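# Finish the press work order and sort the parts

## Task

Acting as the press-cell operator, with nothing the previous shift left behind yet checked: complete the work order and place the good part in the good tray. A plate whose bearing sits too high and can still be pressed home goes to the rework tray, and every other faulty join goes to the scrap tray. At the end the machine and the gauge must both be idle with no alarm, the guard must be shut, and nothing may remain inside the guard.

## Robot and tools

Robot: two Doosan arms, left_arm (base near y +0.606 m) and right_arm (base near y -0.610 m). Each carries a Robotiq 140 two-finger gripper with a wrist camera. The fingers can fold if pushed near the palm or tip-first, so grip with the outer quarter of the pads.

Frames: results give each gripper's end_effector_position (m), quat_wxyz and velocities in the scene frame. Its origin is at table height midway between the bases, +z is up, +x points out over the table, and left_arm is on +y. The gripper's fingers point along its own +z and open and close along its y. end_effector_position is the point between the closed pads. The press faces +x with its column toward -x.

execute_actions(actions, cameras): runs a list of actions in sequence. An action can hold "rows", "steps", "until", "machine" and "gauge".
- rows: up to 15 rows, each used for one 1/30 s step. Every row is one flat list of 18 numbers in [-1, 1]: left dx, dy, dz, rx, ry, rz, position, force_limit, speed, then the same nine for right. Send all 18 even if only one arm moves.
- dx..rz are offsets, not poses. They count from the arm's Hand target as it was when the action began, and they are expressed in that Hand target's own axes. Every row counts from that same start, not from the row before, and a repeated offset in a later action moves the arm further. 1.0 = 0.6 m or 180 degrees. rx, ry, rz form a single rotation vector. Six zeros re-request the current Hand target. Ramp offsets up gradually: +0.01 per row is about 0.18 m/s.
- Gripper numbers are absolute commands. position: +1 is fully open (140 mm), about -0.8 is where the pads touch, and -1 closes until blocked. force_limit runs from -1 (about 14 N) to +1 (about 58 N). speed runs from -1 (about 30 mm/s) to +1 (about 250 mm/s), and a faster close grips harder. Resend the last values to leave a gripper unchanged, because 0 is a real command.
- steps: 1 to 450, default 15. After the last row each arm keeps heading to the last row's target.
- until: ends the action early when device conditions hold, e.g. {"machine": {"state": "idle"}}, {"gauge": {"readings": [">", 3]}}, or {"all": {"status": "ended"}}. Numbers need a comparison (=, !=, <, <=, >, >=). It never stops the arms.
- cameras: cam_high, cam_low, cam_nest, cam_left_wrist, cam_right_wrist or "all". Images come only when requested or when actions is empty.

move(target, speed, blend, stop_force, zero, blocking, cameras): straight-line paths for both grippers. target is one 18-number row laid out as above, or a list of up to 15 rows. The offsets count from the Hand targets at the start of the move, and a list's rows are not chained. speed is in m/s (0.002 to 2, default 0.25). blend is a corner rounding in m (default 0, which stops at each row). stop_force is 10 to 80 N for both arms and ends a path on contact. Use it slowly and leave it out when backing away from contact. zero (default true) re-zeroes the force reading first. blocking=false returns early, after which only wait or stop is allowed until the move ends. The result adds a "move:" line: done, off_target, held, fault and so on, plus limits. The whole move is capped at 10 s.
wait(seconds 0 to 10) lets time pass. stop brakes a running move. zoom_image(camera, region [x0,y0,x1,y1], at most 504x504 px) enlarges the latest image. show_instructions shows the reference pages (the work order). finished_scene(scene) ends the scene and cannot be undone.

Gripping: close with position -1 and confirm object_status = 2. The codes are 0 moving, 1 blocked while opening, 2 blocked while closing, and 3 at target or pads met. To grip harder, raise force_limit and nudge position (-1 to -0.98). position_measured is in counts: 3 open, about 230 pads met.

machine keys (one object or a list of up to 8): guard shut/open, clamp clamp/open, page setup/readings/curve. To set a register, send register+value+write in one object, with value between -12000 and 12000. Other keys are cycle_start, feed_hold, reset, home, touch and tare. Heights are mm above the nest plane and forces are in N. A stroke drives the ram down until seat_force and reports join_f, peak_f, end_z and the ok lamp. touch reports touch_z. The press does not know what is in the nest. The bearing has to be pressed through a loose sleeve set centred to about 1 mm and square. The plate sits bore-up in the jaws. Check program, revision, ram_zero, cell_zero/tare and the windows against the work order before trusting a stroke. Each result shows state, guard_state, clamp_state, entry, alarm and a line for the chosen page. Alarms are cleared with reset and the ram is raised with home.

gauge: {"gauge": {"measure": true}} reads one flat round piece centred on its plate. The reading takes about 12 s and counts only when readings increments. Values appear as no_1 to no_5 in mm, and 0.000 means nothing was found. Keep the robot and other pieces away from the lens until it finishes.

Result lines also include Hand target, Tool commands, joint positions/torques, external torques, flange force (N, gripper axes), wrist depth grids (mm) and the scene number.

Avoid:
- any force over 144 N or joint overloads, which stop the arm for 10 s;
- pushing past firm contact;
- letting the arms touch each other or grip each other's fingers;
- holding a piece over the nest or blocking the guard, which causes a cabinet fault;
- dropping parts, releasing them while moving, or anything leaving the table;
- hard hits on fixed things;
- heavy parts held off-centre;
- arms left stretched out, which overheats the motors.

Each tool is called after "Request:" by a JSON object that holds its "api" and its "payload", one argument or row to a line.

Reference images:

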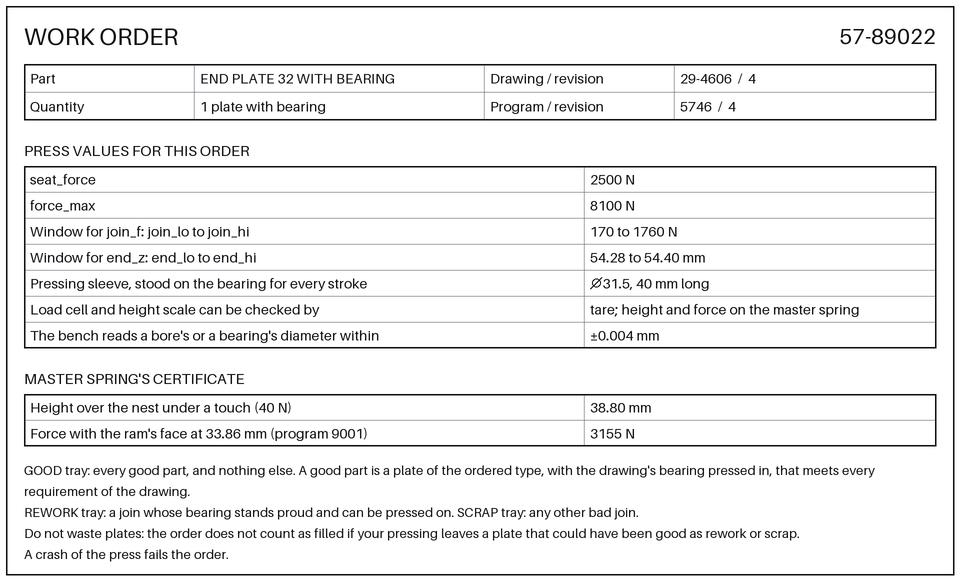

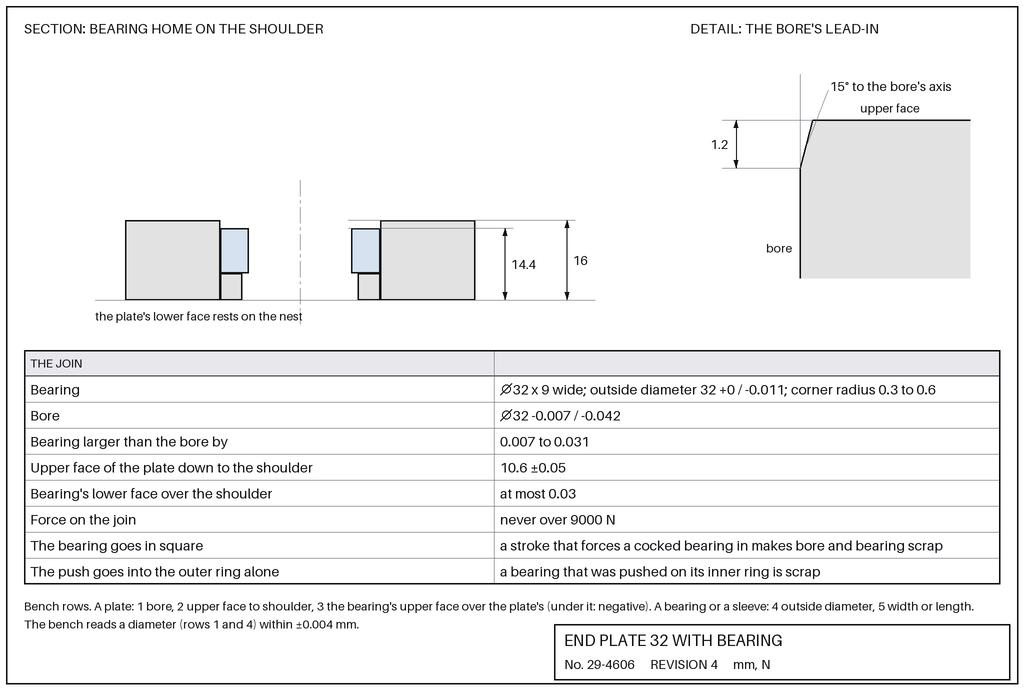

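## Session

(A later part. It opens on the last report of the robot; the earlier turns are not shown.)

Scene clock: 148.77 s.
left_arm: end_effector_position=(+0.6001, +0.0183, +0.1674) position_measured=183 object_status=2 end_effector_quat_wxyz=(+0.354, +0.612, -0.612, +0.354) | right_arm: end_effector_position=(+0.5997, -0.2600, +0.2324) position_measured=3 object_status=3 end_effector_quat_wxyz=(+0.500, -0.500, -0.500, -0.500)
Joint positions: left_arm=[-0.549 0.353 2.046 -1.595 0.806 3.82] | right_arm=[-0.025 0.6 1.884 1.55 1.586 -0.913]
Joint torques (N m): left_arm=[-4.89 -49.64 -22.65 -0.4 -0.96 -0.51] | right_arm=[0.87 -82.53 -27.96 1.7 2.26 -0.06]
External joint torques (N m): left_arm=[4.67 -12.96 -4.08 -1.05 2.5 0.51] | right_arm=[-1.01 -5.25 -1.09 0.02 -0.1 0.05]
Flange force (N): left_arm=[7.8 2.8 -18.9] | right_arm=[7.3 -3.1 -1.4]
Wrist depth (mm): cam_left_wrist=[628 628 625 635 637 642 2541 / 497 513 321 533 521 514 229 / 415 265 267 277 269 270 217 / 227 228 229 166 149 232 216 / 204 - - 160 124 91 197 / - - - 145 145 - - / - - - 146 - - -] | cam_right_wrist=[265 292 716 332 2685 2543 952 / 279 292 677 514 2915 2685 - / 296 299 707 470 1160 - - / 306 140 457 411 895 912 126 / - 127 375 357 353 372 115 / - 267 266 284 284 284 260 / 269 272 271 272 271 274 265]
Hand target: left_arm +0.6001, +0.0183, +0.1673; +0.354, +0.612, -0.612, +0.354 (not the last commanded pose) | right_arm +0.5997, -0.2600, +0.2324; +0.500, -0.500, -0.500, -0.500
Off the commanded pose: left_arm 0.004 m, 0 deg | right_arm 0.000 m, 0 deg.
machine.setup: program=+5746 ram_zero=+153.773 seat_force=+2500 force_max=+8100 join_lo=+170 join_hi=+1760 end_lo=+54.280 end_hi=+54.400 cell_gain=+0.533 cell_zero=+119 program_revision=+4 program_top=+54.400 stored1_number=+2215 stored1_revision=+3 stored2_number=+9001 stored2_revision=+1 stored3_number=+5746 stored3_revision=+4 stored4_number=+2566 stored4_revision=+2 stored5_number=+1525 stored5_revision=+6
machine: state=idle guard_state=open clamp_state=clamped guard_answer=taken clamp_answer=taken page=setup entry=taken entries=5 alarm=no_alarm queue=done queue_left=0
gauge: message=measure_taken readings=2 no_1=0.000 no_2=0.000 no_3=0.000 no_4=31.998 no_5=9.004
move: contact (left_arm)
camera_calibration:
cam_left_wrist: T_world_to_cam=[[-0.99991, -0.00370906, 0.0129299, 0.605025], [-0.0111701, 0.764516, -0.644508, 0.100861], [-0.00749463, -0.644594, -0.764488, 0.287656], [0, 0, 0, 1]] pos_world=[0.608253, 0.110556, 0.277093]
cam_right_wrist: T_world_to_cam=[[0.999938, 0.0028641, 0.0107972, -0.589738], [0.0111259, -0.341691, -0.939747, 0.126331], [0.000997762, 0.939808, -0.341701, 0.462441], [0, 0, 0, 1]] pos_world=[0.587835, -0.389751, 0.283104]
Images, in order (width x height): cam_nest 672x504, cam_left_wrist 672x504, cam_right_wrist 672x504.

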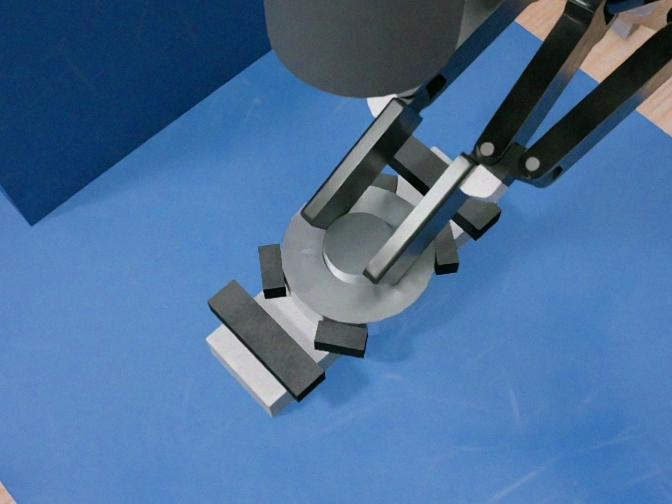

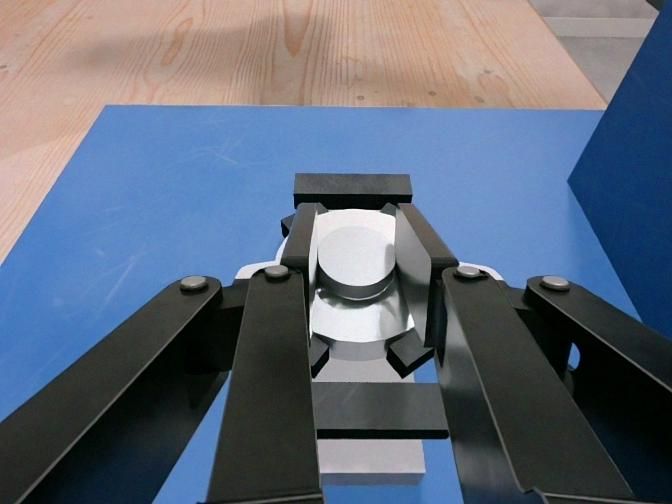

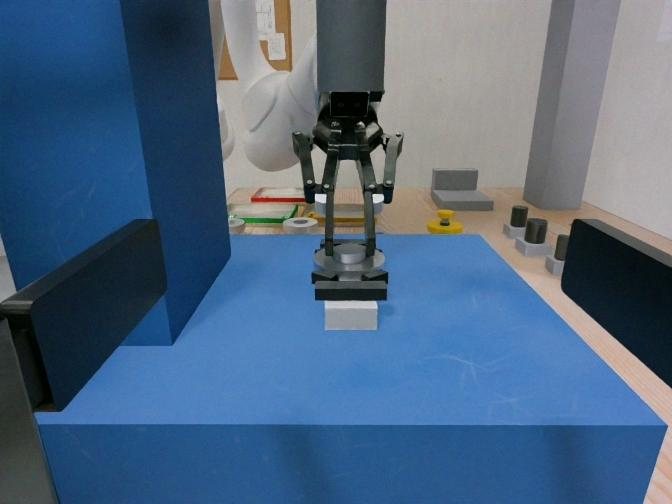

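Request:
{"api": "zoom_image", "payload": {
  "camera": "cam_right_wrist",
  "region": [308, 245, 338, 275]
}}

Request:
{"api": "zoom_image", "payload": {
  "camera": "cam_right_wrist",
  "region": [361, 245, 391, 275]
}}

Request:
{"api": "zoom_image", "payload": {
  "camera": "cam_right_wrist",
  "region": [325, 225, 375, 275]
}}

Scaled by 16.800.

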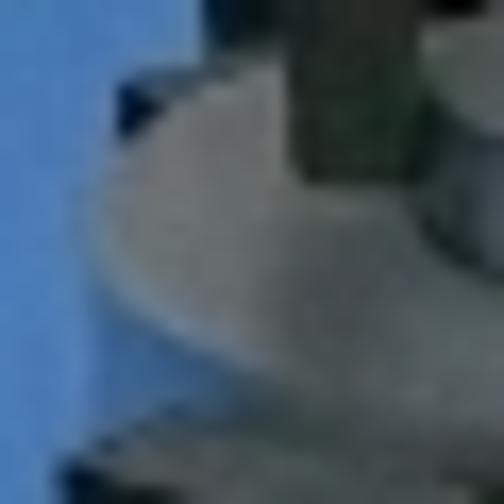

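Scaled by 16.800.

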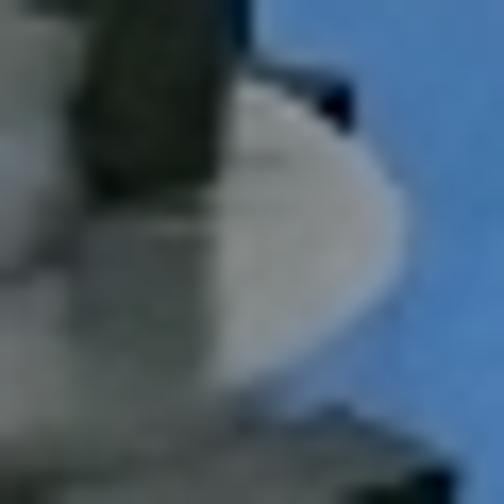

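Scaled by 10.080.

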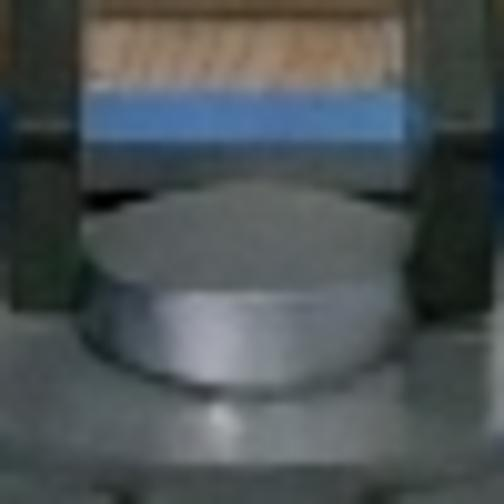

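Request:
{"api": "move", "payload": {
  "target": [0.0023,0,-0.0006,0,0,0,-1,-0.1,-1,0,0,0,0,0,0,1,1,1],
  "speed": 0.02
}}

Request:
{"api": "move", "payload": {
  "target": [-0.0072,0,0.0042,0,0,0,-1,-0.1,-1,0,0,0,0,0,0,1,1,1],
  "speed": 0.006,
  "stop_force": 10
}}

Scene clock: 151.80 s.
left_arm: end_effector_position=(+0.6001, +0.0179, +0.1687) position_measured=183 object_status=2 end_effector_quat_wxyz=(+0.354, +0.612, -0.612, +0.354) | right_arm: end_effector_position=(+0.5997, -0.2600, +0.2324) position_measured=3 object_status=3 end_effector_quat_wxyz=(+0.500, -0.500, -0.500, -0.500)
Joint positions: left_arm=[-0.55 0.352 2.045 -1.593 0.805 3.816] | right_arm=[-0.025 0.6 1.884 1.55 1.586 -0.913]
Joint torques (N m): left_arm=[-3.09 -60.6 -26.55 -1.45 1.59 -0.44] | right_arm=[0.72 -82.67 -27.94 1.72 2.22 -0.03]
External joint torques (N m): left_arm=[3.03 -2.12 -0.3 0.01 -0.07 0.44] | right_arm=[-0.91 -4.76 -1.12 0 -0.08 0.03]
Flange force (N): left_arm=[-1.1 -0.7 -5.6] | right_arm=[6.7 -2.6 -1.3]
Wrist depth (mm): cam_left_wrist=[627 628 632 630 642 649 2223 / 502 522 522 527 508 510 217 / 401 267 261 277 281 282 217 / 240 230 230 166 149 232 216 / - - - 161 157 91 198 / - - - 145 146 - - / - - - 146 - - -] | cam_right_wrist=[266 292 711 332 - - 996 / 280 291 689 516 - 2626 2213 / 296 302 752 483 1122 1271 - / 306 139 499 435 598 816 126 / - 331 372 360 354 373 115 / - 285 285 284 284 283 259 / 272 272 273 271 271 270 269]
Hand target: left_arm +0.6001, +0.0179, +0.1687; +0.354, +0.612, -0.612, +0.354 | right_arm +0.5997, -0.2600, +0.2324; +0.500, -0.500, -0.500, -0.500
Off the commanded pose: left_arm 0.000 m, 0 deg | right_arm 0.000 m, 0 deg.
machine.setup: program=+5746 ram_zero=+153.773 seat_force=+2500 force_max=+8100 join_lo=+170 join_hi=+1760 end_lo=+54.280 end_hi=+54.400 cell_gain=+0.533 cell_zero=+119 program_revision=+4 program_top=+54.400 stored1_number=+2215 stored1_revision=+3 stored2_number=+9001 stored2_revision=+1 stored3_number=+5746 stored3_revision=+4 stored4_number=+2566 stored4_revision=+2 stored5_number=+1525 stored5_revision=+6
machine: state=idle guard_state=open clamp_state=clamped guard_answer=taken clamp_answer=taken page=setup entry=taken entries=5 alarm=no_alarm queue=done queue_left=0
gauge: message=measure_taken readings=2 no_1=0.000 no_2=0.000 no_3=0.000 no_4=31.998 no_5=9.004
move: done

Scene clock: 152.67 s.
left_arm: end_effector_position=(+0.6002, +0.0178, +0.1673) position_measured=183 object_status=2 end_effector_quat_wxyz=(+0.354, +0.612, -0.612, +0.355) | right_arm: end_effector_position=(+0.5997, -0.2600, +0.2324) position_measured=3 object_status=3 end_effector_quat_wxyz=(+0.500, -0.500, -0.500, -0.500)
Joint positions: left_arm=[-0.55 0.354 2.046 -1.596 0.805 3.82] | right_arm=[-0.025 0.6 1.884 1.55 1.586 -0.913]
Joint torques (N m): left_arm=[-4.55 -48.58 -22.83 -0.37 -1.42 -0.47] | right_arm=[0.48 -82.7 -27.97 1.71 2.22 -0.05]
External joint torques (N m): left_arm=[4.49 -14.02 -3.89 -1.07 2.94 0.47] | right_arm=[-0.63 -5.21 -1.33 0.02 -0.07 0.05]
Flange force (N): left_arm=[8.5 4.1 -20.4] | right_arm=[7.3 -2.6 -0.9]
Wrist depth (mm): cam_left_wrist=[628 625 627 637 635 633 2384 / 496 523 526 516 527 534 217 / 437 267 267 218 269 270 217 / 227 228 229 166 149 231 217 / 204 - - 160 124 91 206 / - - - 145 145 - - / - - - 145 - - -] | cam_right_wrist=[265 313 726 333 - 2598 - / 284 314 675 516 - - - / 295 303 711 470 1077 1072 - / 307 139 496 435 882 902 127 / - 329 400 361 345 - 115 / - 284 287 284 284 273 258 / 273 272 272 270 270 270 270]
Hand target: left_arm +0.6002, +0.0179, +0.1673; +0.354, +0.612, -0.612, +0.355 (not the last commanded pose) | right_arm +0.5997, -0.2600, +0.2324; +0.500, -0.500, -0.500, -0.500
Off the commanded pose: left_arm 0.004 m, 0 deg | right_arm 0.000 m, 0 deg.
machine.setup: program=+5746 ram_zero=+153.773 seat_force=+2500 force_max=+8100 join_lo=+170 join_hi=+1760 end_lo=+54.280 end_hi=+54.400 cell_gain=+0.533 cell_zero=+119 program_revision=+4 program_top=+54.400 stored1_number=+2215 stored1_revision=+3 stored2_number=+9001 stored2_revision=+1 stored3_number=+5746 stored3_revision=+4 stored4_number=+2566 stored4_revision=+2 stored5_number=+1525 stored5_revision=+6
machine: state=idle guard_state=open clamp_state=clamped guard_answer=taken clamp_answer=taken page=setup entry=taken entries=5 alarm=no_alarm queue=done queue_left=0
gauge: message=measure_taken readings=2 no_1=0.000 no_2=0.000 no_3=0.000 no_4=31.998 no_5=9.004
move: contact (left_arm)

Request:
{"api": "zoom_image", "payload": {
  "camera": "cam_right_wrist",
  "region": [326, 240, 350, 264]
}}

Request:
{"api": "zoom_image", "payload": {
  "camera": "cam_right_wrist",
  "region": [350, 240, 374, 264]
}}

Request:
{"api": "zoom_image", "payload": {
  "camera": "cam_right_wrist",
  "region": [300, 180, 400, 280]
}}

Scaled by 21.000.
This view is cut from an older image: the scene may have changed since it was taken.

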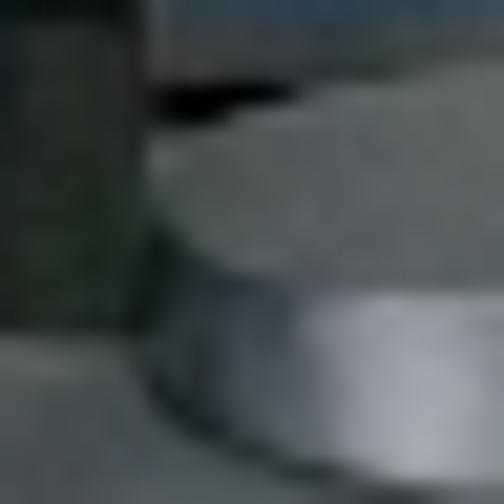

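Scaled by 21.000.
This view is cut from an older image: the scene may have changed since it was taken.

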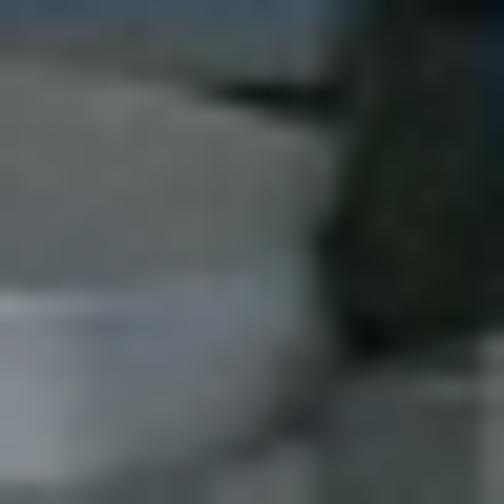

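Scaled by 5.040.
This view is cut from an older image: the scene may have changed since it was taken.

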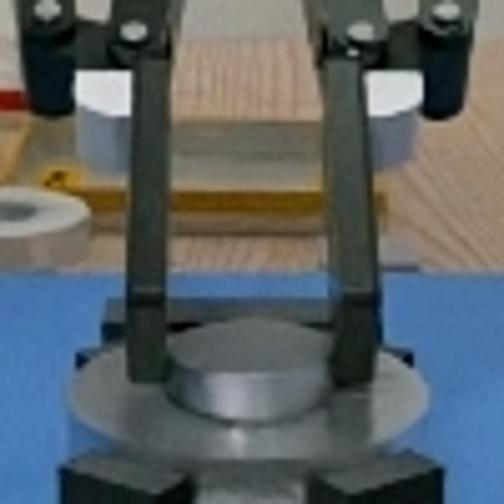

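Request:
{"api": "execute_actions", "payload": {
  "actions": [
    {"rows":[[0,0,0.00005,0,0,0,-1,-0.1,-1,0,0,0,0,0,0,1,1,1]],"steps":1}
  ],
  "cameras": ["cam_nest","cam_right_wrist","cam_left_wrist"]
}}

Request:
{"api": "zoom_image", "payload": {
  "camera": "cam_nest",
  "region": [316, 240, 356, 280]
}}

Request:
{"api": "zoom_image", "payload": {
  "camera": "cam_nest",
  "region": [340, 250, 380, 290]
}}

Request:
{"api": "zoom_image", "payload": {
  "camera": "cam_nest",
  "region": [370, 200, 410, 240]
}}

Request:
{"api": "zoom_image", "payload": {
  "camera": "cam_left_wrist",
  "region": [310, 255, 400, 315]
}}

Scene clock: 154.80 s.
left_arm: end_effector_position=(+0.6001, +0.0178, +0.1673) position_measured=183 object_status=2 end_effector_quat_wxyz=(+0.354, +0.612, -0.612, +0.355) | right_arm: end_effector_position=(+0.5997, -0.2600, +0.2324) position_measured=3 object_status=3 end_effector_quat_wxyz=(+0.500, -0.500, -0.500, -0.500)
Joint positions: left_arm=[-0.55 0.354 2.046 -1.596 0.805 3.82] | right_arm=[-0.025 0.6 1.884 1.55 1.586 -0.913]
Joint torques (N m): left_arm=[-4.42 -48.95 -22.87 -0.42 -1.36 -0.47] | right_arm=[0.49 -82.8 -27.93 1.8 2.2 -0.07]
External joint torques (N m): left_arm=[4.22 -13.48 -3.81 -1.03 2.89 0.47] | right_arm=[-0.61 -5.3 -1.32 -0.07 -0.05 0.06]
Flange force (N): left_arm=[8.2 3.9 -19.5] | right_arm=[7.5 -2.7 -1.0]
Wrist depth (mm): cam_left_wrist=[627 632 632 632 637 642 196 / 500 528 530 520 506 535 218 / 441 265 258 218 270 270 217 / - 228 229 166 149 230 216 / - - - 160 124 91 197 / - - - 145 145 - - / - - - 145 - - -] | cam_right_wrist=[265 291 722 333 - - 2255 / 280 291 671 514 - - 2234 / 295 302 707 467 1258 - - / 307 140 497 407 573 916 127 / - 330 - 352 372 354 115 / - 285 264 284 283 284 270 / - 275 273 271 271 270 276]
Hand target: left_arm +0.6002, +0.0178, +0.1673; +0.354, +0.612, -0.612, +0.355 | right_arm +0.5997, -0.2600, +0.2324; +0.500, -0.500, -0.500, -0.500
Off the commanded pose: left_arm 0.000 m, 0 deg | right_arm 0.000 m, 0 deg.
machine.setup: program=+5746 ram_zero=+153.773 seat_force=+2500 force_max=+8100 join_lo=+170 join_hi=+1760 end_lo=+54.280 end_hi=+54.400 cell_gain=+0.533 cell_zero=+119 program_revision=+4 program_top=+54.400 stored1_number=+2215 stored1_revision=+3 stored2_number=+9001 stored2_revision=+1 stored3_number=+5746 stored3_revision=+4 stored4_number=+2566 stored4_revision=+2 stored5_number=+1525 stored5_revision=+6
machine: state=idle guard_state=open clamp_state=clamped guard_answer=taken clamp_answer=taken page=setup entry=taken entries=5 alarm=no_alarm queue=done queue_left=0
gauge: message=measure_taken readings=2 no_1=0.000 no_2=0.000 no_3=0.000 no_4=31.998 no_5=9.004
camera_calibration:
cam_left_wrist: T_world_to_cam=[[-0.999913, -0.00382612, 0.0126375, 0.605121], [-0.0110716, 0.764472, -0.644561, 0.101062], [-0.00719485, -0.644645, -0.764448, 0.287134], [0, 0, 0, 1]] pos_world=[0.608253, 0.110155, 0.276992]
cam_right_wrist: T_world_to_cam=[[0.999938, 0.0028641, 0.0107972, -0.589738], [0.0111259, -0.341691, -0.939747, 0.126331], [0.000997762, 0.939808, -0.341701, 0.462441], [0, 0, 0, 1]] pos_world=[0.587835, -0.389751, 0.283104]
Images, in order (width x height): cam_nest 672x504, cam_left_wrist 672x504, cam_right_wrist 672x504.

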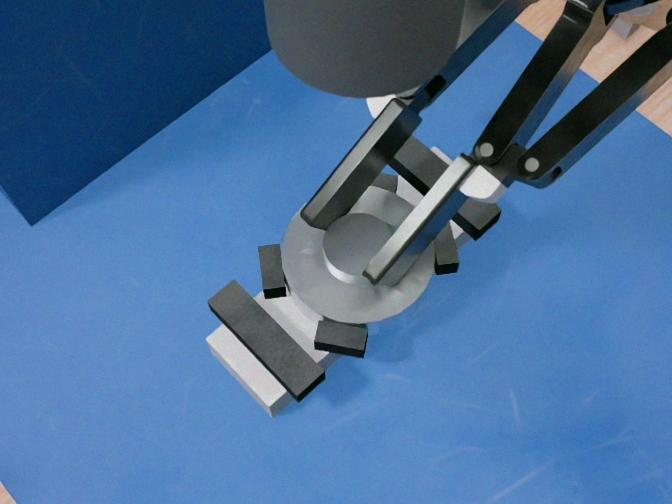

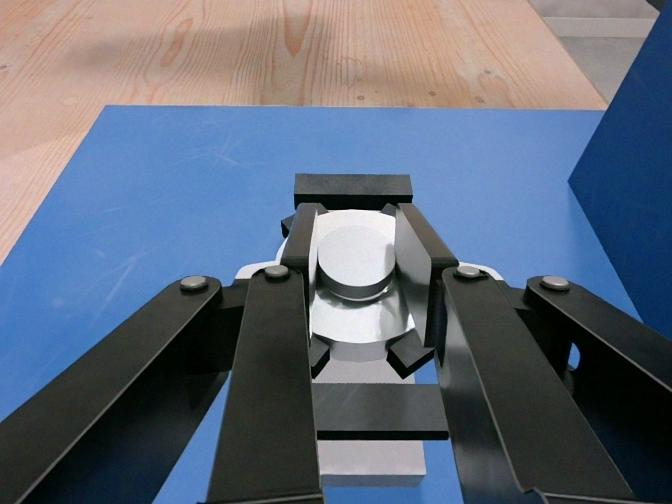

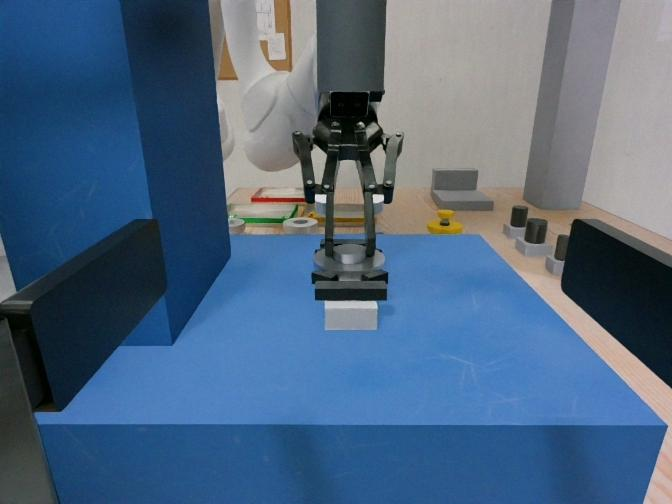

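Scaled by 12.600.

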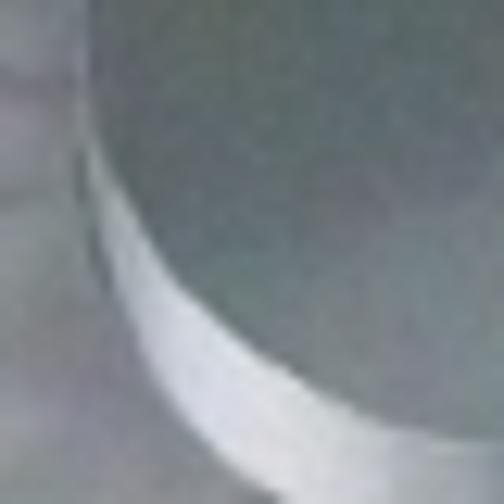

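Scaled by 12.600.

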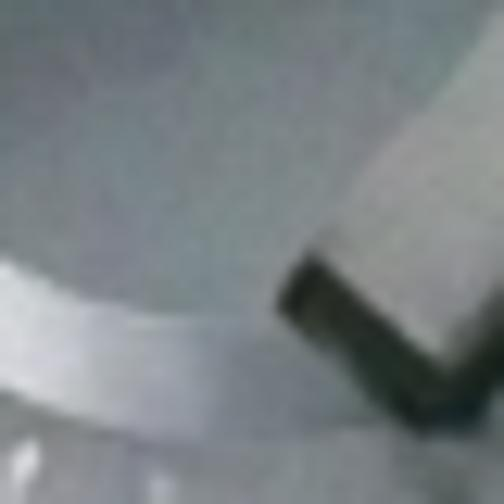

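Scaled by 12.600.

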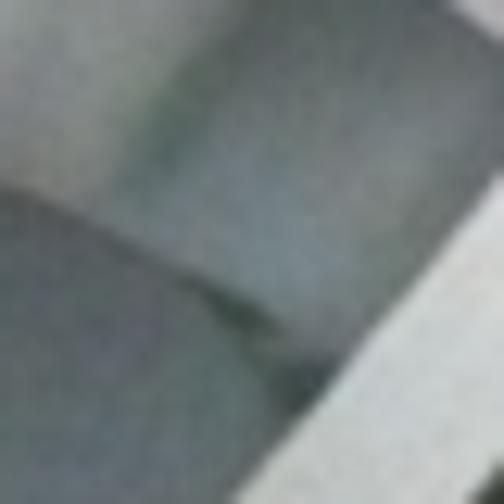

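Scaled by 5.600.

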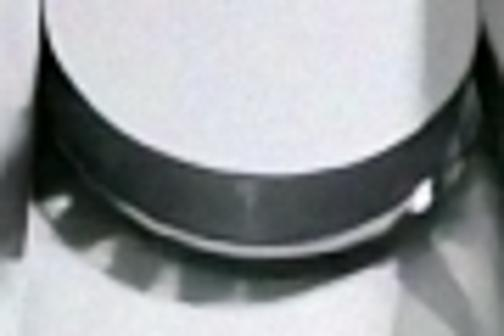

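Request:
{"api": "move", "payload": {
  "target": [0.0016,0.0008,-0.0023,0,0,0,-1,-0.1,-1,0,0,0,0,0,0,1,1,1],
  "speed": 0.02
}}

Request:
{"api": "move", "payload": {
  "target": [-0.0072,0,0.0042,0,0,0,-1,-0.1,-1,0,0,0,0,0,0,1,1,1],
  "speed": 0.006,
  "stop_force": 10
}}

Scene clock: 156.57 s.
left_arm: end_effector_position=(+0.5997, +0.0185, +0.1688) position_measured=183 object_status=2 end_effector_quat_wxyz=(+0.354, +0.612, -0.612, +0.355) | right_arm: end_effector_position=(+0.5997, -0.2600, +0.2324) position_measured=3 object_status=3 end_effector_quat_wxyz=(+0.500, -0.500, -0.500, -0.500)
Joint positions: left_arm=[-0.549 0.351 2.046 -1.593 0.806 3.817] | right_arm=[-0.025 0.6 1.884 1.55 1.586 -0.913]
Joint torques (N m): left_arm=[-2.81 -60.08 -26.54 -1.41 1.46 -0.43] | right_arm=[0.77 -82.44 -27.93 1.75 2.17 -0.07]
External joint torques (N m): left_arm=[2.51 -2.46 -0.29 -0.05 0.07 0.43] | right_arm=[-0.88 -6.12 -1.51 -0.01 0 0.07]
Flange force (N): left_arm=[-0.6 0.2 -5.4] | right_arm=[8.6 -3.1 -1.4]
Wrist depth (mm): cam_left_wrist=[628 630 635 640 642 640 207 / 498 518 538 526 529 534 216 / 426 268 268 218 270 272 217 / 227 230 230 167 149 233 221 / 205 - - 161 157 91 197 / - - - 146 146 - - / - - - 147 - - -] | cam_right_wrist=[265 291 720 334 - - 1030 / 280 281 669 515 - - 1058 / 297 303 1133 481 1144 - - / 306 140 495 412 - 912 127 / - 331 377 351 346 353 115 / - 273 271 284 284 297 271 / 273 273 271 271 271 274 269]
Hand target: left_arm +0.5997, +0.0185, +0.1688; +0.354, +0.612, -0.612, +0.355 | right_arm +0.5997, -0.2600, +0.2324; +0.500, -0.500, -0.500, -0.500
Off the commanded pose: left_arm 0.000 m, 0 deg | right_arm 0.000 m, 0 deg.
machine.setup: program=+5746 ram_zero=+153.773 seat_force=+2500 force_max=+8100 join_lo=+170 join_hi=+1760 end_lo=+54.280 end_hi=+54.400 cell_gain=+0.533 cell_zero=+119 program_revision=+4 program_top=+54.400 stored1_number=+2215 stored1_revision=+3 stored2_number=+9001 stored2_revision=+1 stored3_number=+5746 stored3_revision=+4 stored4_number=+2566 stored4_revision=+2 stored5_number=+1525 stored5_revision=+6
machine: state=idle guard_state=open clamp_state=clamped guard_answer=taken clamp_answer=taken page=setup entry=taken entries=5 alarm=no_alarm queue=done queue_left=0
gauge: message=measure_taken readings=2 no_1=0.000 no_2=0.000 no_3=0.000 no_4=31.998 no_5=9.004
move: done

Scene clock: 157.70 s.
left_arm: end_effector_position=(+0.5997, +0.0185, +0.1658) position_measured=183 object_status=2 end_effector_quat_wxyz=(+0.354, +0.612, -0.612, +0.355) | right_arm: end_effector_position=(+0.5997, -0.2600, +0.2324) position_measured=3 object_status=3 end_effector_quat_wxyz=(+0.500, -0.500, -0.500, -0.500)
Joint positions: left_arm=[-0.549 0.355 2.048 -1.599 0.806 3.825] | right_arm=[-0.025 0.6 1.884 1.55 1.586 -0.913]
Joint torques (N m): left_arm=[2.08 -47.44 -20.02 0.44 -3.66 -0.47] | right_arm=[0.3 -82.14 -27.96 1.81 2.26 0.01]
External joint torques (N m): left_arm=[-2.4 -15.74 -6.71 -1.91 5.22 0.47] | right_arm=[-0.42 -6.18 -1.28 -0.07 -0.1 -0.02]
Flange force (N): left_arm=[15.4 7.4 -13.0] | right_arm=[8.5 -3.8 -0.7]
Wrist depth (mm): cam_left_wrist=[625 620 625 632 642 640 205 / 500 520 529 515 526 534 216 / 402 265 265 215 267 268 216 / 233 232 227 166 149 229 216 / - - - 162 154 91 196 / - - - 147 143 - - / - - - 146 - - -] | cam_right_wrist=[265 292 720 334 - 1062 992 / 280 291 677 523 - - - / 296 303 724 488 1155 - - / 306 140 497 435 805 827 127 / - 333 346 360 349 351 115 / - 285 298 270 283 298 270 / 277 272 271 267 271 - 269]
Hand target: left_arm +0.5997, +0.0185, +0.1657; +0.354, +0.612, -0.612, +0.355 (not the last commanded pose) | right_arm +0.5997, -0.2600, +0.2324; +0.500, -0.500, -0.500, -0.500
Off the commanded pose: left_arm 0.002 m, 0 deg | right_arm 0.000 m, 0 deg.
machine.setup: program=+5746 ram_zero=+153.773 seat_force=+2500 force_max=+8100 join_lo=+170 join_hi=+1760 end_lo=+54.280 end_hi=+54.400 cell_gain=+0.533 cell_zero=+119 program_revision=+4 program_top=+54.400 stored1_number=+2215 stored1_revision=+3 stored2_number=+9001 stored2_revision=+1 stored3_number=+5746 stored3_revision=+4 stored4_number=+2566 stored4_revision=+2 stored5_number=+1525 stored5_revision=+6
machine: state=idle guard_state=open clamp_state=clamped guard_answer=taken clamp_answer=taken page=setup entry=taken entries=5 alarm=no_alarm queue=done queue_left=0
gauge: message=measure_taken readings=2 no_1=0.000 no_2=0.000 no_3=0.000 no_4=31.998 no_5=9.004
move: contact (left_arm)

Request:
{"api": "move", "payload": {
  "target": [0,0.0004,0,0,0,0,-1,-0.1,-1,0,0,0,0,0,0,1,1,1],
  "speed": 0.01,
  "cameras": ["cam_nest","cam_right_wrist","cam_left_wrist"]
}}

Request:
{"api": "zoom_image", "payload": {
  "camera": "cam_nest",
  "region": [310, 190, 410, 290]
}}

Request:
{"api": "zoom_image", "payload": {
  "camera": "cam_left_wrist",
  "region": [310, 255, 400, 315]
}}

Request:
{"api": "zoom_image", "payload": {
  "camera": "cam_right_wrist",
  "region": [325, 225, 375, 275]
}}

Scene clock: 158.60 s.
left_arm: end_effector_position=(+0.5995, +0.0185, +0.1657) position_measured=183 object_status=2 end_effector_quat_wxyz=(+0.354, +0.612, -0.612, +0.355) | right_arm: end_effector_position=(+0.5997, -0.2600, +0.2324) position_measured=3 object_status=3 end_effector_quat_wxyz=(+0.500, -0.500, -0.500, -0.500)
Joint positions: left_arm=[-0.55 0.355 2.048 -1.599 0.806 3.825] | right_arm=[-0.025 0.6 1.884 1.55 1.586 -0.913]
Joint torques (N m): left_arm=[-0.75 -47.77 -16.11 1.66 -2.31 -0.59] | right_arm=[0.94 -82.98 -28.06 1.84 2.2 -0.03]
External joint torques (N m): left_arm=[0.86 -14.99 -10.51 -3.11 3.84 0.58] | right_arm=[-1.02 -5.42 -1.19 -0.11 -0.04 0.03]
Flange force (N): left_arm=[15.1 -0.3 -10.9] | right_arm=[7.6 -3.1 -1.7]
Wrist depth (mm): cam_left_wrist=[622 623 630 625 637 639 2267 / 500 520 517 523 533 532 216 / 416 263 265 215 267 268 215 / 226 227 226 170 149 229 216 / 203 - - 161 154 91 197 / - - - 147 143 - - / - - - 147 - - -] | cam_right_wrist=[266 291 718 333 - - 2845 / 279 291 687 517 - - 2025 / 297 303 707 486 1155 - - / 306 140 445 415 - 902 127 / - 331 375 361 371 371 115 / - 284 284 273 283 284 261 / 272 272 272 270 270 270 268]
Hand target: left_arm +0.5994, +0.0185, +0.1657; +0.354, +0.612, -0.612, +0.355 | right_arm +0.5997, -0.2600, +0.2324; +0.500, -0.500, -0.500, -0.500
Off the commanded pose: left_arm 0.000 m, 0 deg | right_arm 0.000 m, 0 deg.
machine.setup: program=+5746 ram_zero=+153.773 seat_force=+2500 force_max=+8100 join_lo=+170 join_hi=+1760 end_lo=+54.280 end_hi=+54.400 cell_gain=+0.533 cell_zero=+119 program_revision=+4 program_top=+54.400 stored1_number=+2215 stored1_revision=+3 stored2_number=+9001 stored2_revision=+1 stored3_number=+5746 stored3_revision=+4 stored4_number=+2566 stored4_revision=+2 stored5_number=+1525 stored5_revision=+6
machine: state=idle guard_state=open clamp_state=clamped guard_answer=taken clamp_answer=taken page=setup entry=taken entries=5 alarm=no_alarm queue=done queue_left=0
gauge: message=measure_taken readings=2 no_1=0.000 no_2=0.000 no_3=0.000 no_4=31.998 no_5=9.004
move: done
camera_calibration:
cam_left_wrist: T_world_to_cam=[[-0.999913, -0.00382343, 0.0126379, 0.604442], [-0.0110713, 0.764332, -0.644727, 0.0996897], [-0.00719449, -0.644811, -0.764308, 0.286348], [0, 0, 0, 1]] pos_world=[0.607553, 0.110755, 0.275492]
cam_right_wrist: T_world_to_cam=[[0.999938, 0.0028641, 0.0107972, -0.589738], [0.0111259, -0.341691, -0.939747, 0.126331], [0.000997762, 0.939808, -0.341701, 0.462441], [0, 0, 0, 1]] pos_world=[0.587835, -0.389751, 0.283104]
Images, in order (width x height): cam_nest 672x504, cam_left_wrist 672x504, cam_right_wrist 672x504.

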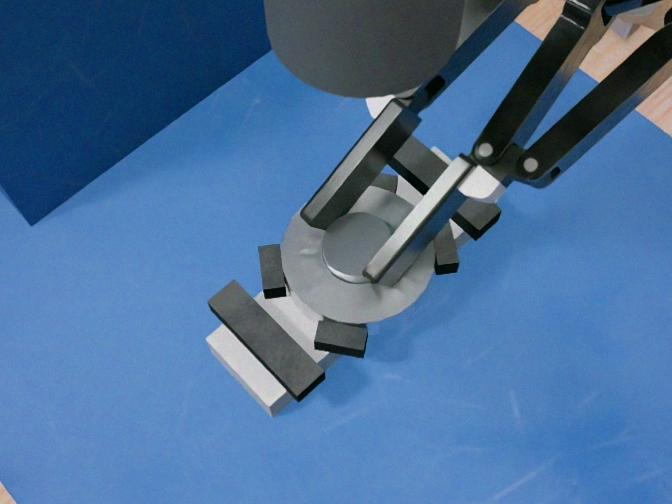

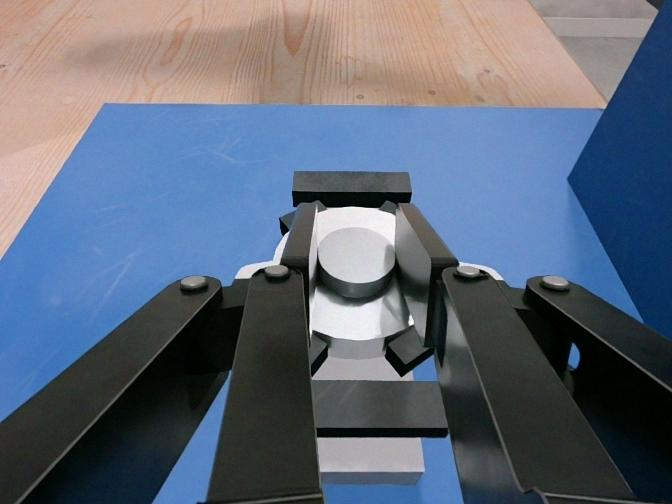

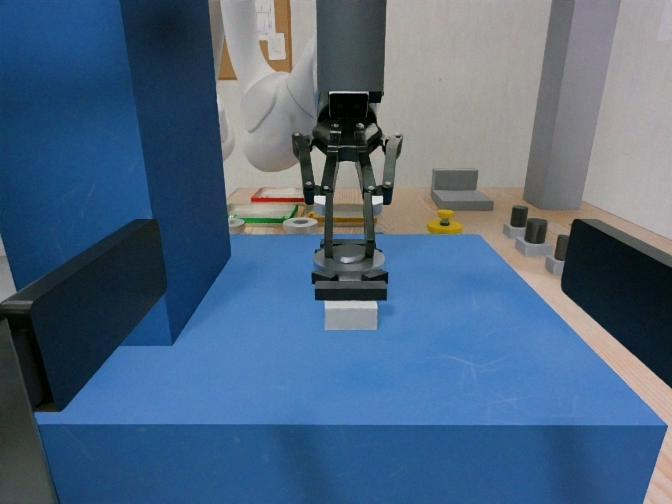

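Scaled by 5.040.

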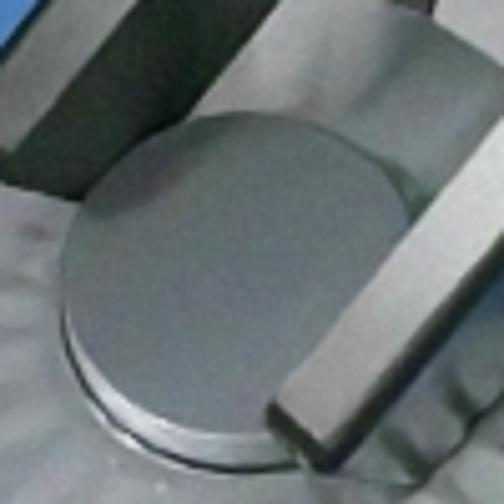

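Scaled by 5.600.

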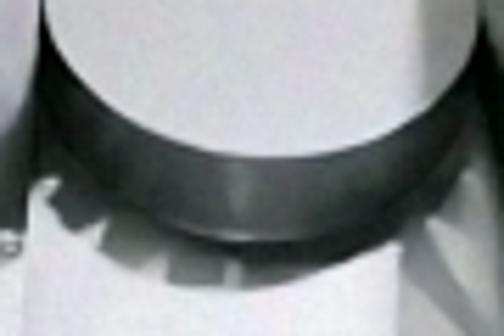

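Scaled by 10.080.

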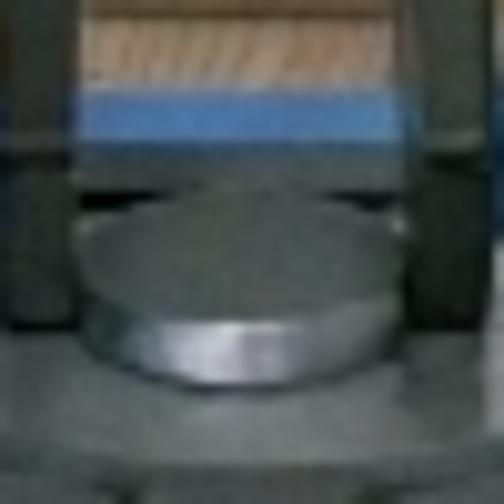

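Request:
{"api": "execute_actions", "payload": {
  "actions": [
    {"rows":[[0,0,0,0,0,0,-0.15,-0.1,-0.8,0,0,0,0,0,0,1,1,1]],"steps":25}
  ],
  "cameras": ["cam_nest","cam_right_wrist"]
}}

Scene clock: 160.37 s.
left_arm: end_effector_position=(+0.5994, +0.0185, +0.1657) position_measured=148 object_status=3 end_effector_quat_wxyz=(+0.354, +0.612, -0.612, +0.355) | right_arm: end_effector_position=(+0.5997, -0.2600, +0.2324) position_measured=3 object_status=3 end_effector_quat_wxyz=(+0.500, -0.500, -0.500, -0.500)
Joint positions: left_arm=[-0.55 0.355 2.048 -1.599 0.806 3.825] | right_arm=[-0.025 0.6 1.884 1.55 1.586 -0.913]
Joint torques (N m): left_arm=[-3 -59.9 -26.22 -1.37 1.62 -0.42] | right_arm=[0.48 -82.59 -28.25 1.75 2.25 -0.09]
External joint torques (N m): left_arm=[2.89 -2.86 -0.42 -0.09 -0.09 0.42] | right_arm=[-0.58 -5.5 -0.94 -0.03 -0.09 0.09]
Flange force (N): left_arm=[-0.3 0.1 -6.1] | right_arm=[7.7 -3.7 -0.9]
Wrist depth (mm): cam_left_wrist=[620 628 628 628 633 640 2267 / 496 508 518 521 533 532 216 / 440 257 266 215 267 267 226 / 224 225 142 176 171 230 216 / - - 156 161 158 - 93 / - - - 146 143 - - / - - - 146 152 - -] | cam_right_wrist=[266 290 718 332 - - 996 / 280 292 681 518 - - - / 295 303 726 487 1138 1299 - / 306 140 461 435 531 916 127 / - 137 373 355 372 348 115 / - 286 284 284 284 283 260 / - 272 271 271 271 270 269]
Hand target: left_arm +0.5994, +0.0185, +0.1657; +0.354, +0.612, -0.612, +0.355 | right_arm +0.5997, -0.2600, +0.2324; +0.500, -0.500, -0.500, -0.500
Off the commanded pose: left_arm 0.000 m, 0 deg | right_arm 0.000 m, 0 deg.
machine.setup: program=+5746 ram_zero=+153.773 seat_force=+2500 force_max=+8100 join_lo=+170 join_hi=+1760 end_lo=+54.280 end_hi=+54.400 cell_gain=+0.533 cell_zero=+119 program_revision=+4 program_top=+54.400 stored1_number=+2215 stored1_revision=+3 stored2_number=+9001 stored2_revision=+1 stored3_number=+5746 stored3_revision=+4 stored4_number=+2566 stored4_revision=+2 stored5_number=+1525 stored5_revision=+6
machine: state=idle guard_state=open clamp_state=clamped guard_answer=taken clamp_answer=taken page=setup entry=taken entries=5 alarm=no_alarm queue=done queue_left=0
gauge: message=measure_taken readings=2 no_1=0.000 no_2=0.000 no_3=0.000 no_4=31.998 no_5=9.004
camera_calibration:
cam_right_wrist: T_world_to_cam=[[0.999938, 0.0028641, 0.0107972, -0.589738], [0.0111259, -0.341691, -0.939747, 0.126331], [0.000997762, 0.939808, -0.341701, 0.462441], [0, 0, 0, 1]] pos_world=[0.587835, -0.389751, 0.283104]
Images, in order (width x height): cam_nest 672x504, cam_right_wrist 672x504.

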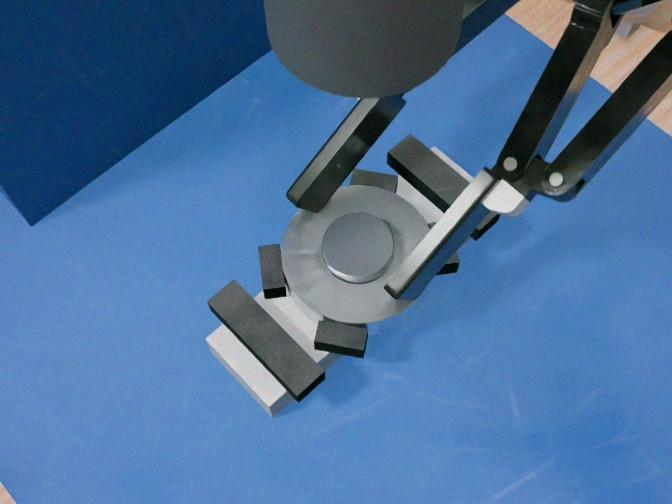

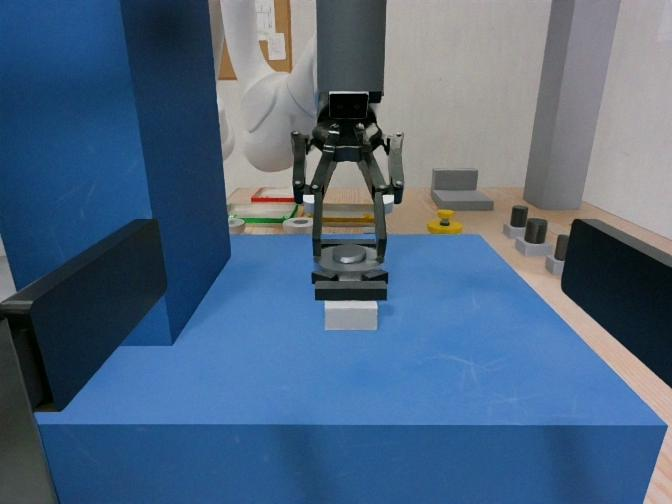

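Request:
{"api": "move", "payload": {
  "target": [
    [0,0,-0.1667,0,0,0,-0.15,-0.1,-0.8,0,0,0,0,0,0,1,1,1]
  ],
  "speed": 0.12,
  "cameras": ["cam_nest","cam_right_wrist"]
}}

Request:
{"api": "zoom_image", "payload": {
  "camera": "cam_right_wrist",
  "region": [300, 230, 400, 305]
}}

Request:
{"api": "zoom_image", "payload": {
  "camera": "cam_nest",
  "region": [270, 180, 450, 315]
}}

Scene clock: 161.67 s.
left_arm: end_effector_position=(+0.5994, +0.1052, +0.2155) position_measured=148 object_status=3 end_effector_quat_wxyz=(+0.354, +0.612, -0.612, +0.355) | right_arm: end_effector_position=(+0.5997, -0.2600, +0.2324) position_measured=3 object_status=3 end_effector_quat_wxyz=(+0.500, -0.500, -0.500, -0.500)
Joint positions: left_arm=[-0.418 0.239 2.09 -1.445 0.901 3.733] | right_arm=[-0.025 0.6 1.884 1.55 1.586 -0.913]
Joint torques (N m): left_arm=[-3.61 -50.63 -28.05 -1.06 1.45 -0.55] | right_arm=[0.66 -82.66 -28.06 1.82 2.24 0]
External joint torques (N m): left_arm=[3.3 -2.56 -0.76 -0.15 -0.09 0.55] | right_arm=[-0.83 -5.13 -1.09 -0.09 -0.09 -0.01]
Flange force (N): left_arm=[-1.2 -0.3 -6.4] | right_arm=[7.1 -3.1 -1.3]
Wrist depth (mm): cam_left_wrist=[732 739 736 746 756 711 207 / 593 615 632 630 623 299 216 / 487 338 341 287 346 322 216 / 421 291 143 253 155 283 215 / - - - 239 250 - 93 / - - - 228 228 - - / - - - 204 205 - -] | cam_right_wrist=[265 292 786 335 - - 2320 / - 291 776 542 - - - / 296 303 1320 1138 1077 1265 - / 307 140 495 499 541 842 127 / - 332 373 351 372 373 115 / - 272 284 284 284 283 - / 268 273 272 271 270 270 -]
Hand target: left_arm +0.5994, +0.1052, +0.2156; +0.354, +0.612, -0.612, +0.355 | right_arm +0.5997, -0.2600, +0.2324; +0.500, -0.500, -0.500, -0.500
Off the commanded pose: left_arm 0.000 m, 0 deg | right_arm 0.000 m, 0 deg.
machine.setup: program=+5746 ram_zero=+153.773 seat_force=+2500 force_max=+8100 join_lo=+170 join_hi=+1760 end_lo=+54.280 end_hi=+54.400 cell_gain=+0.533 cell_zero=+119 program_revision=+4 program_top=+54.400 stored1_number=+2215 stored1_revision=+3 stored2_number=+9001 stored2_revision=+1 stored3_number=+5746 stored3_revision=+4 stored4_number=+2566 stored4_revision=+2 stored5_number=+1525 stored5_revision=+6
machine: state=idle guard_state=open clamp_state=clamped guard_answer=taken clamp_answer=taken page=setup entry=taken entries=5 alarm=no_alarm queue=done queue_left=0
gauge: message=measure_taken readings=2 no_1=0.000 no_2=0.000 no_3=0.000 no_4=31.998 no_5=9.004
move: done
camera_calibration:
cam_right_wrist: T_world_to_cam=[[0.999938, 0.0028641, 0.0107972, -0.589738], [0.0111259, -0.341691, -0.939747, 0.126331], [0.000997762, 0.939808, -0.341701, 0.462441], [0, 0, 0, 1]] pos_world=[0.587835, -0.389751, 0.283104]
Images, in order (width x height): cam_nest 672x504, cam_right_wrist 672x504.

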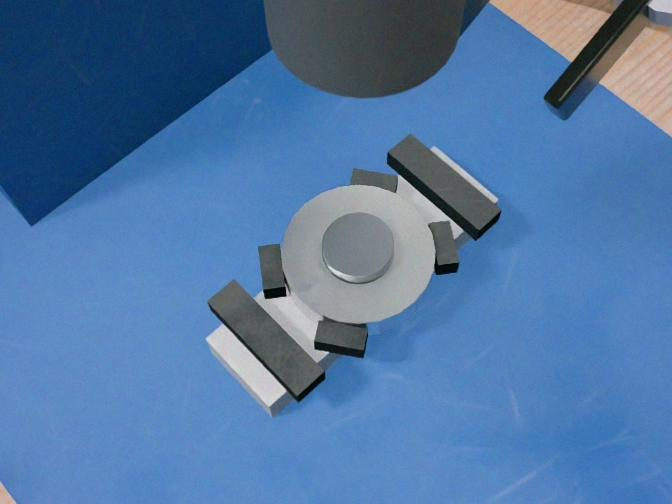

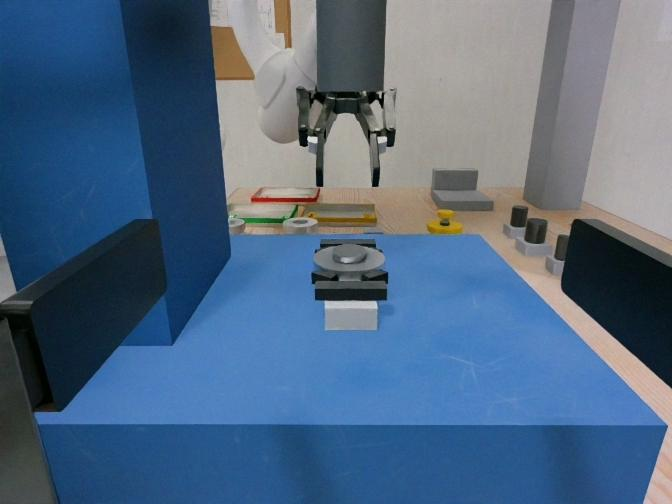

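Scaled by 5.040.

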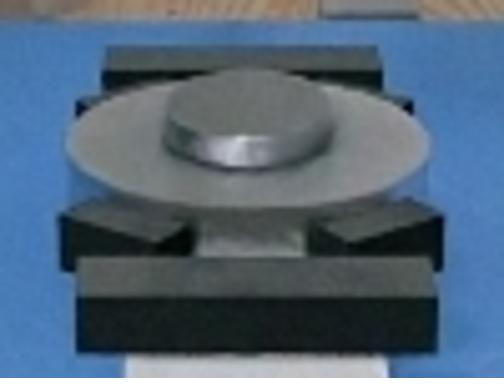

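Scaled by 2.800.

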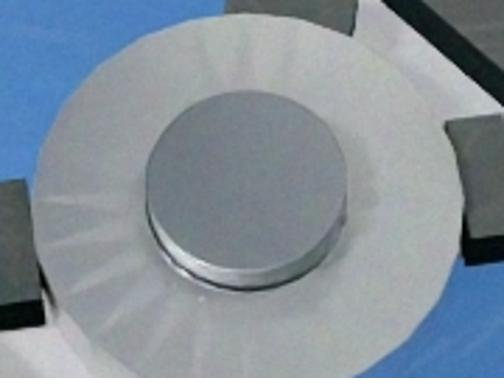

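Request:
{"api": "zoom_image", "payload": {
  "camera": "cam_nest",
  "region": [318, 208, 398, 288]
}}

Request:
{"api": "zoom_image", "payload": {
  "camera": "cam_right_wrist",
  "region": [326, 238, 374, 274]
}}

Scaled by 6.300.

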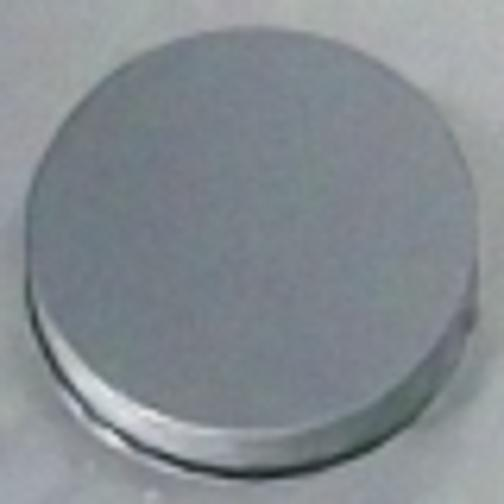

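Scaled by 10.500.

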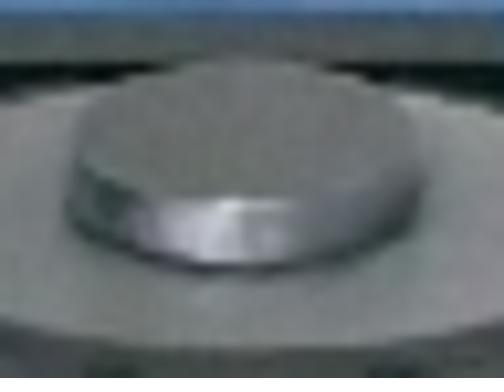

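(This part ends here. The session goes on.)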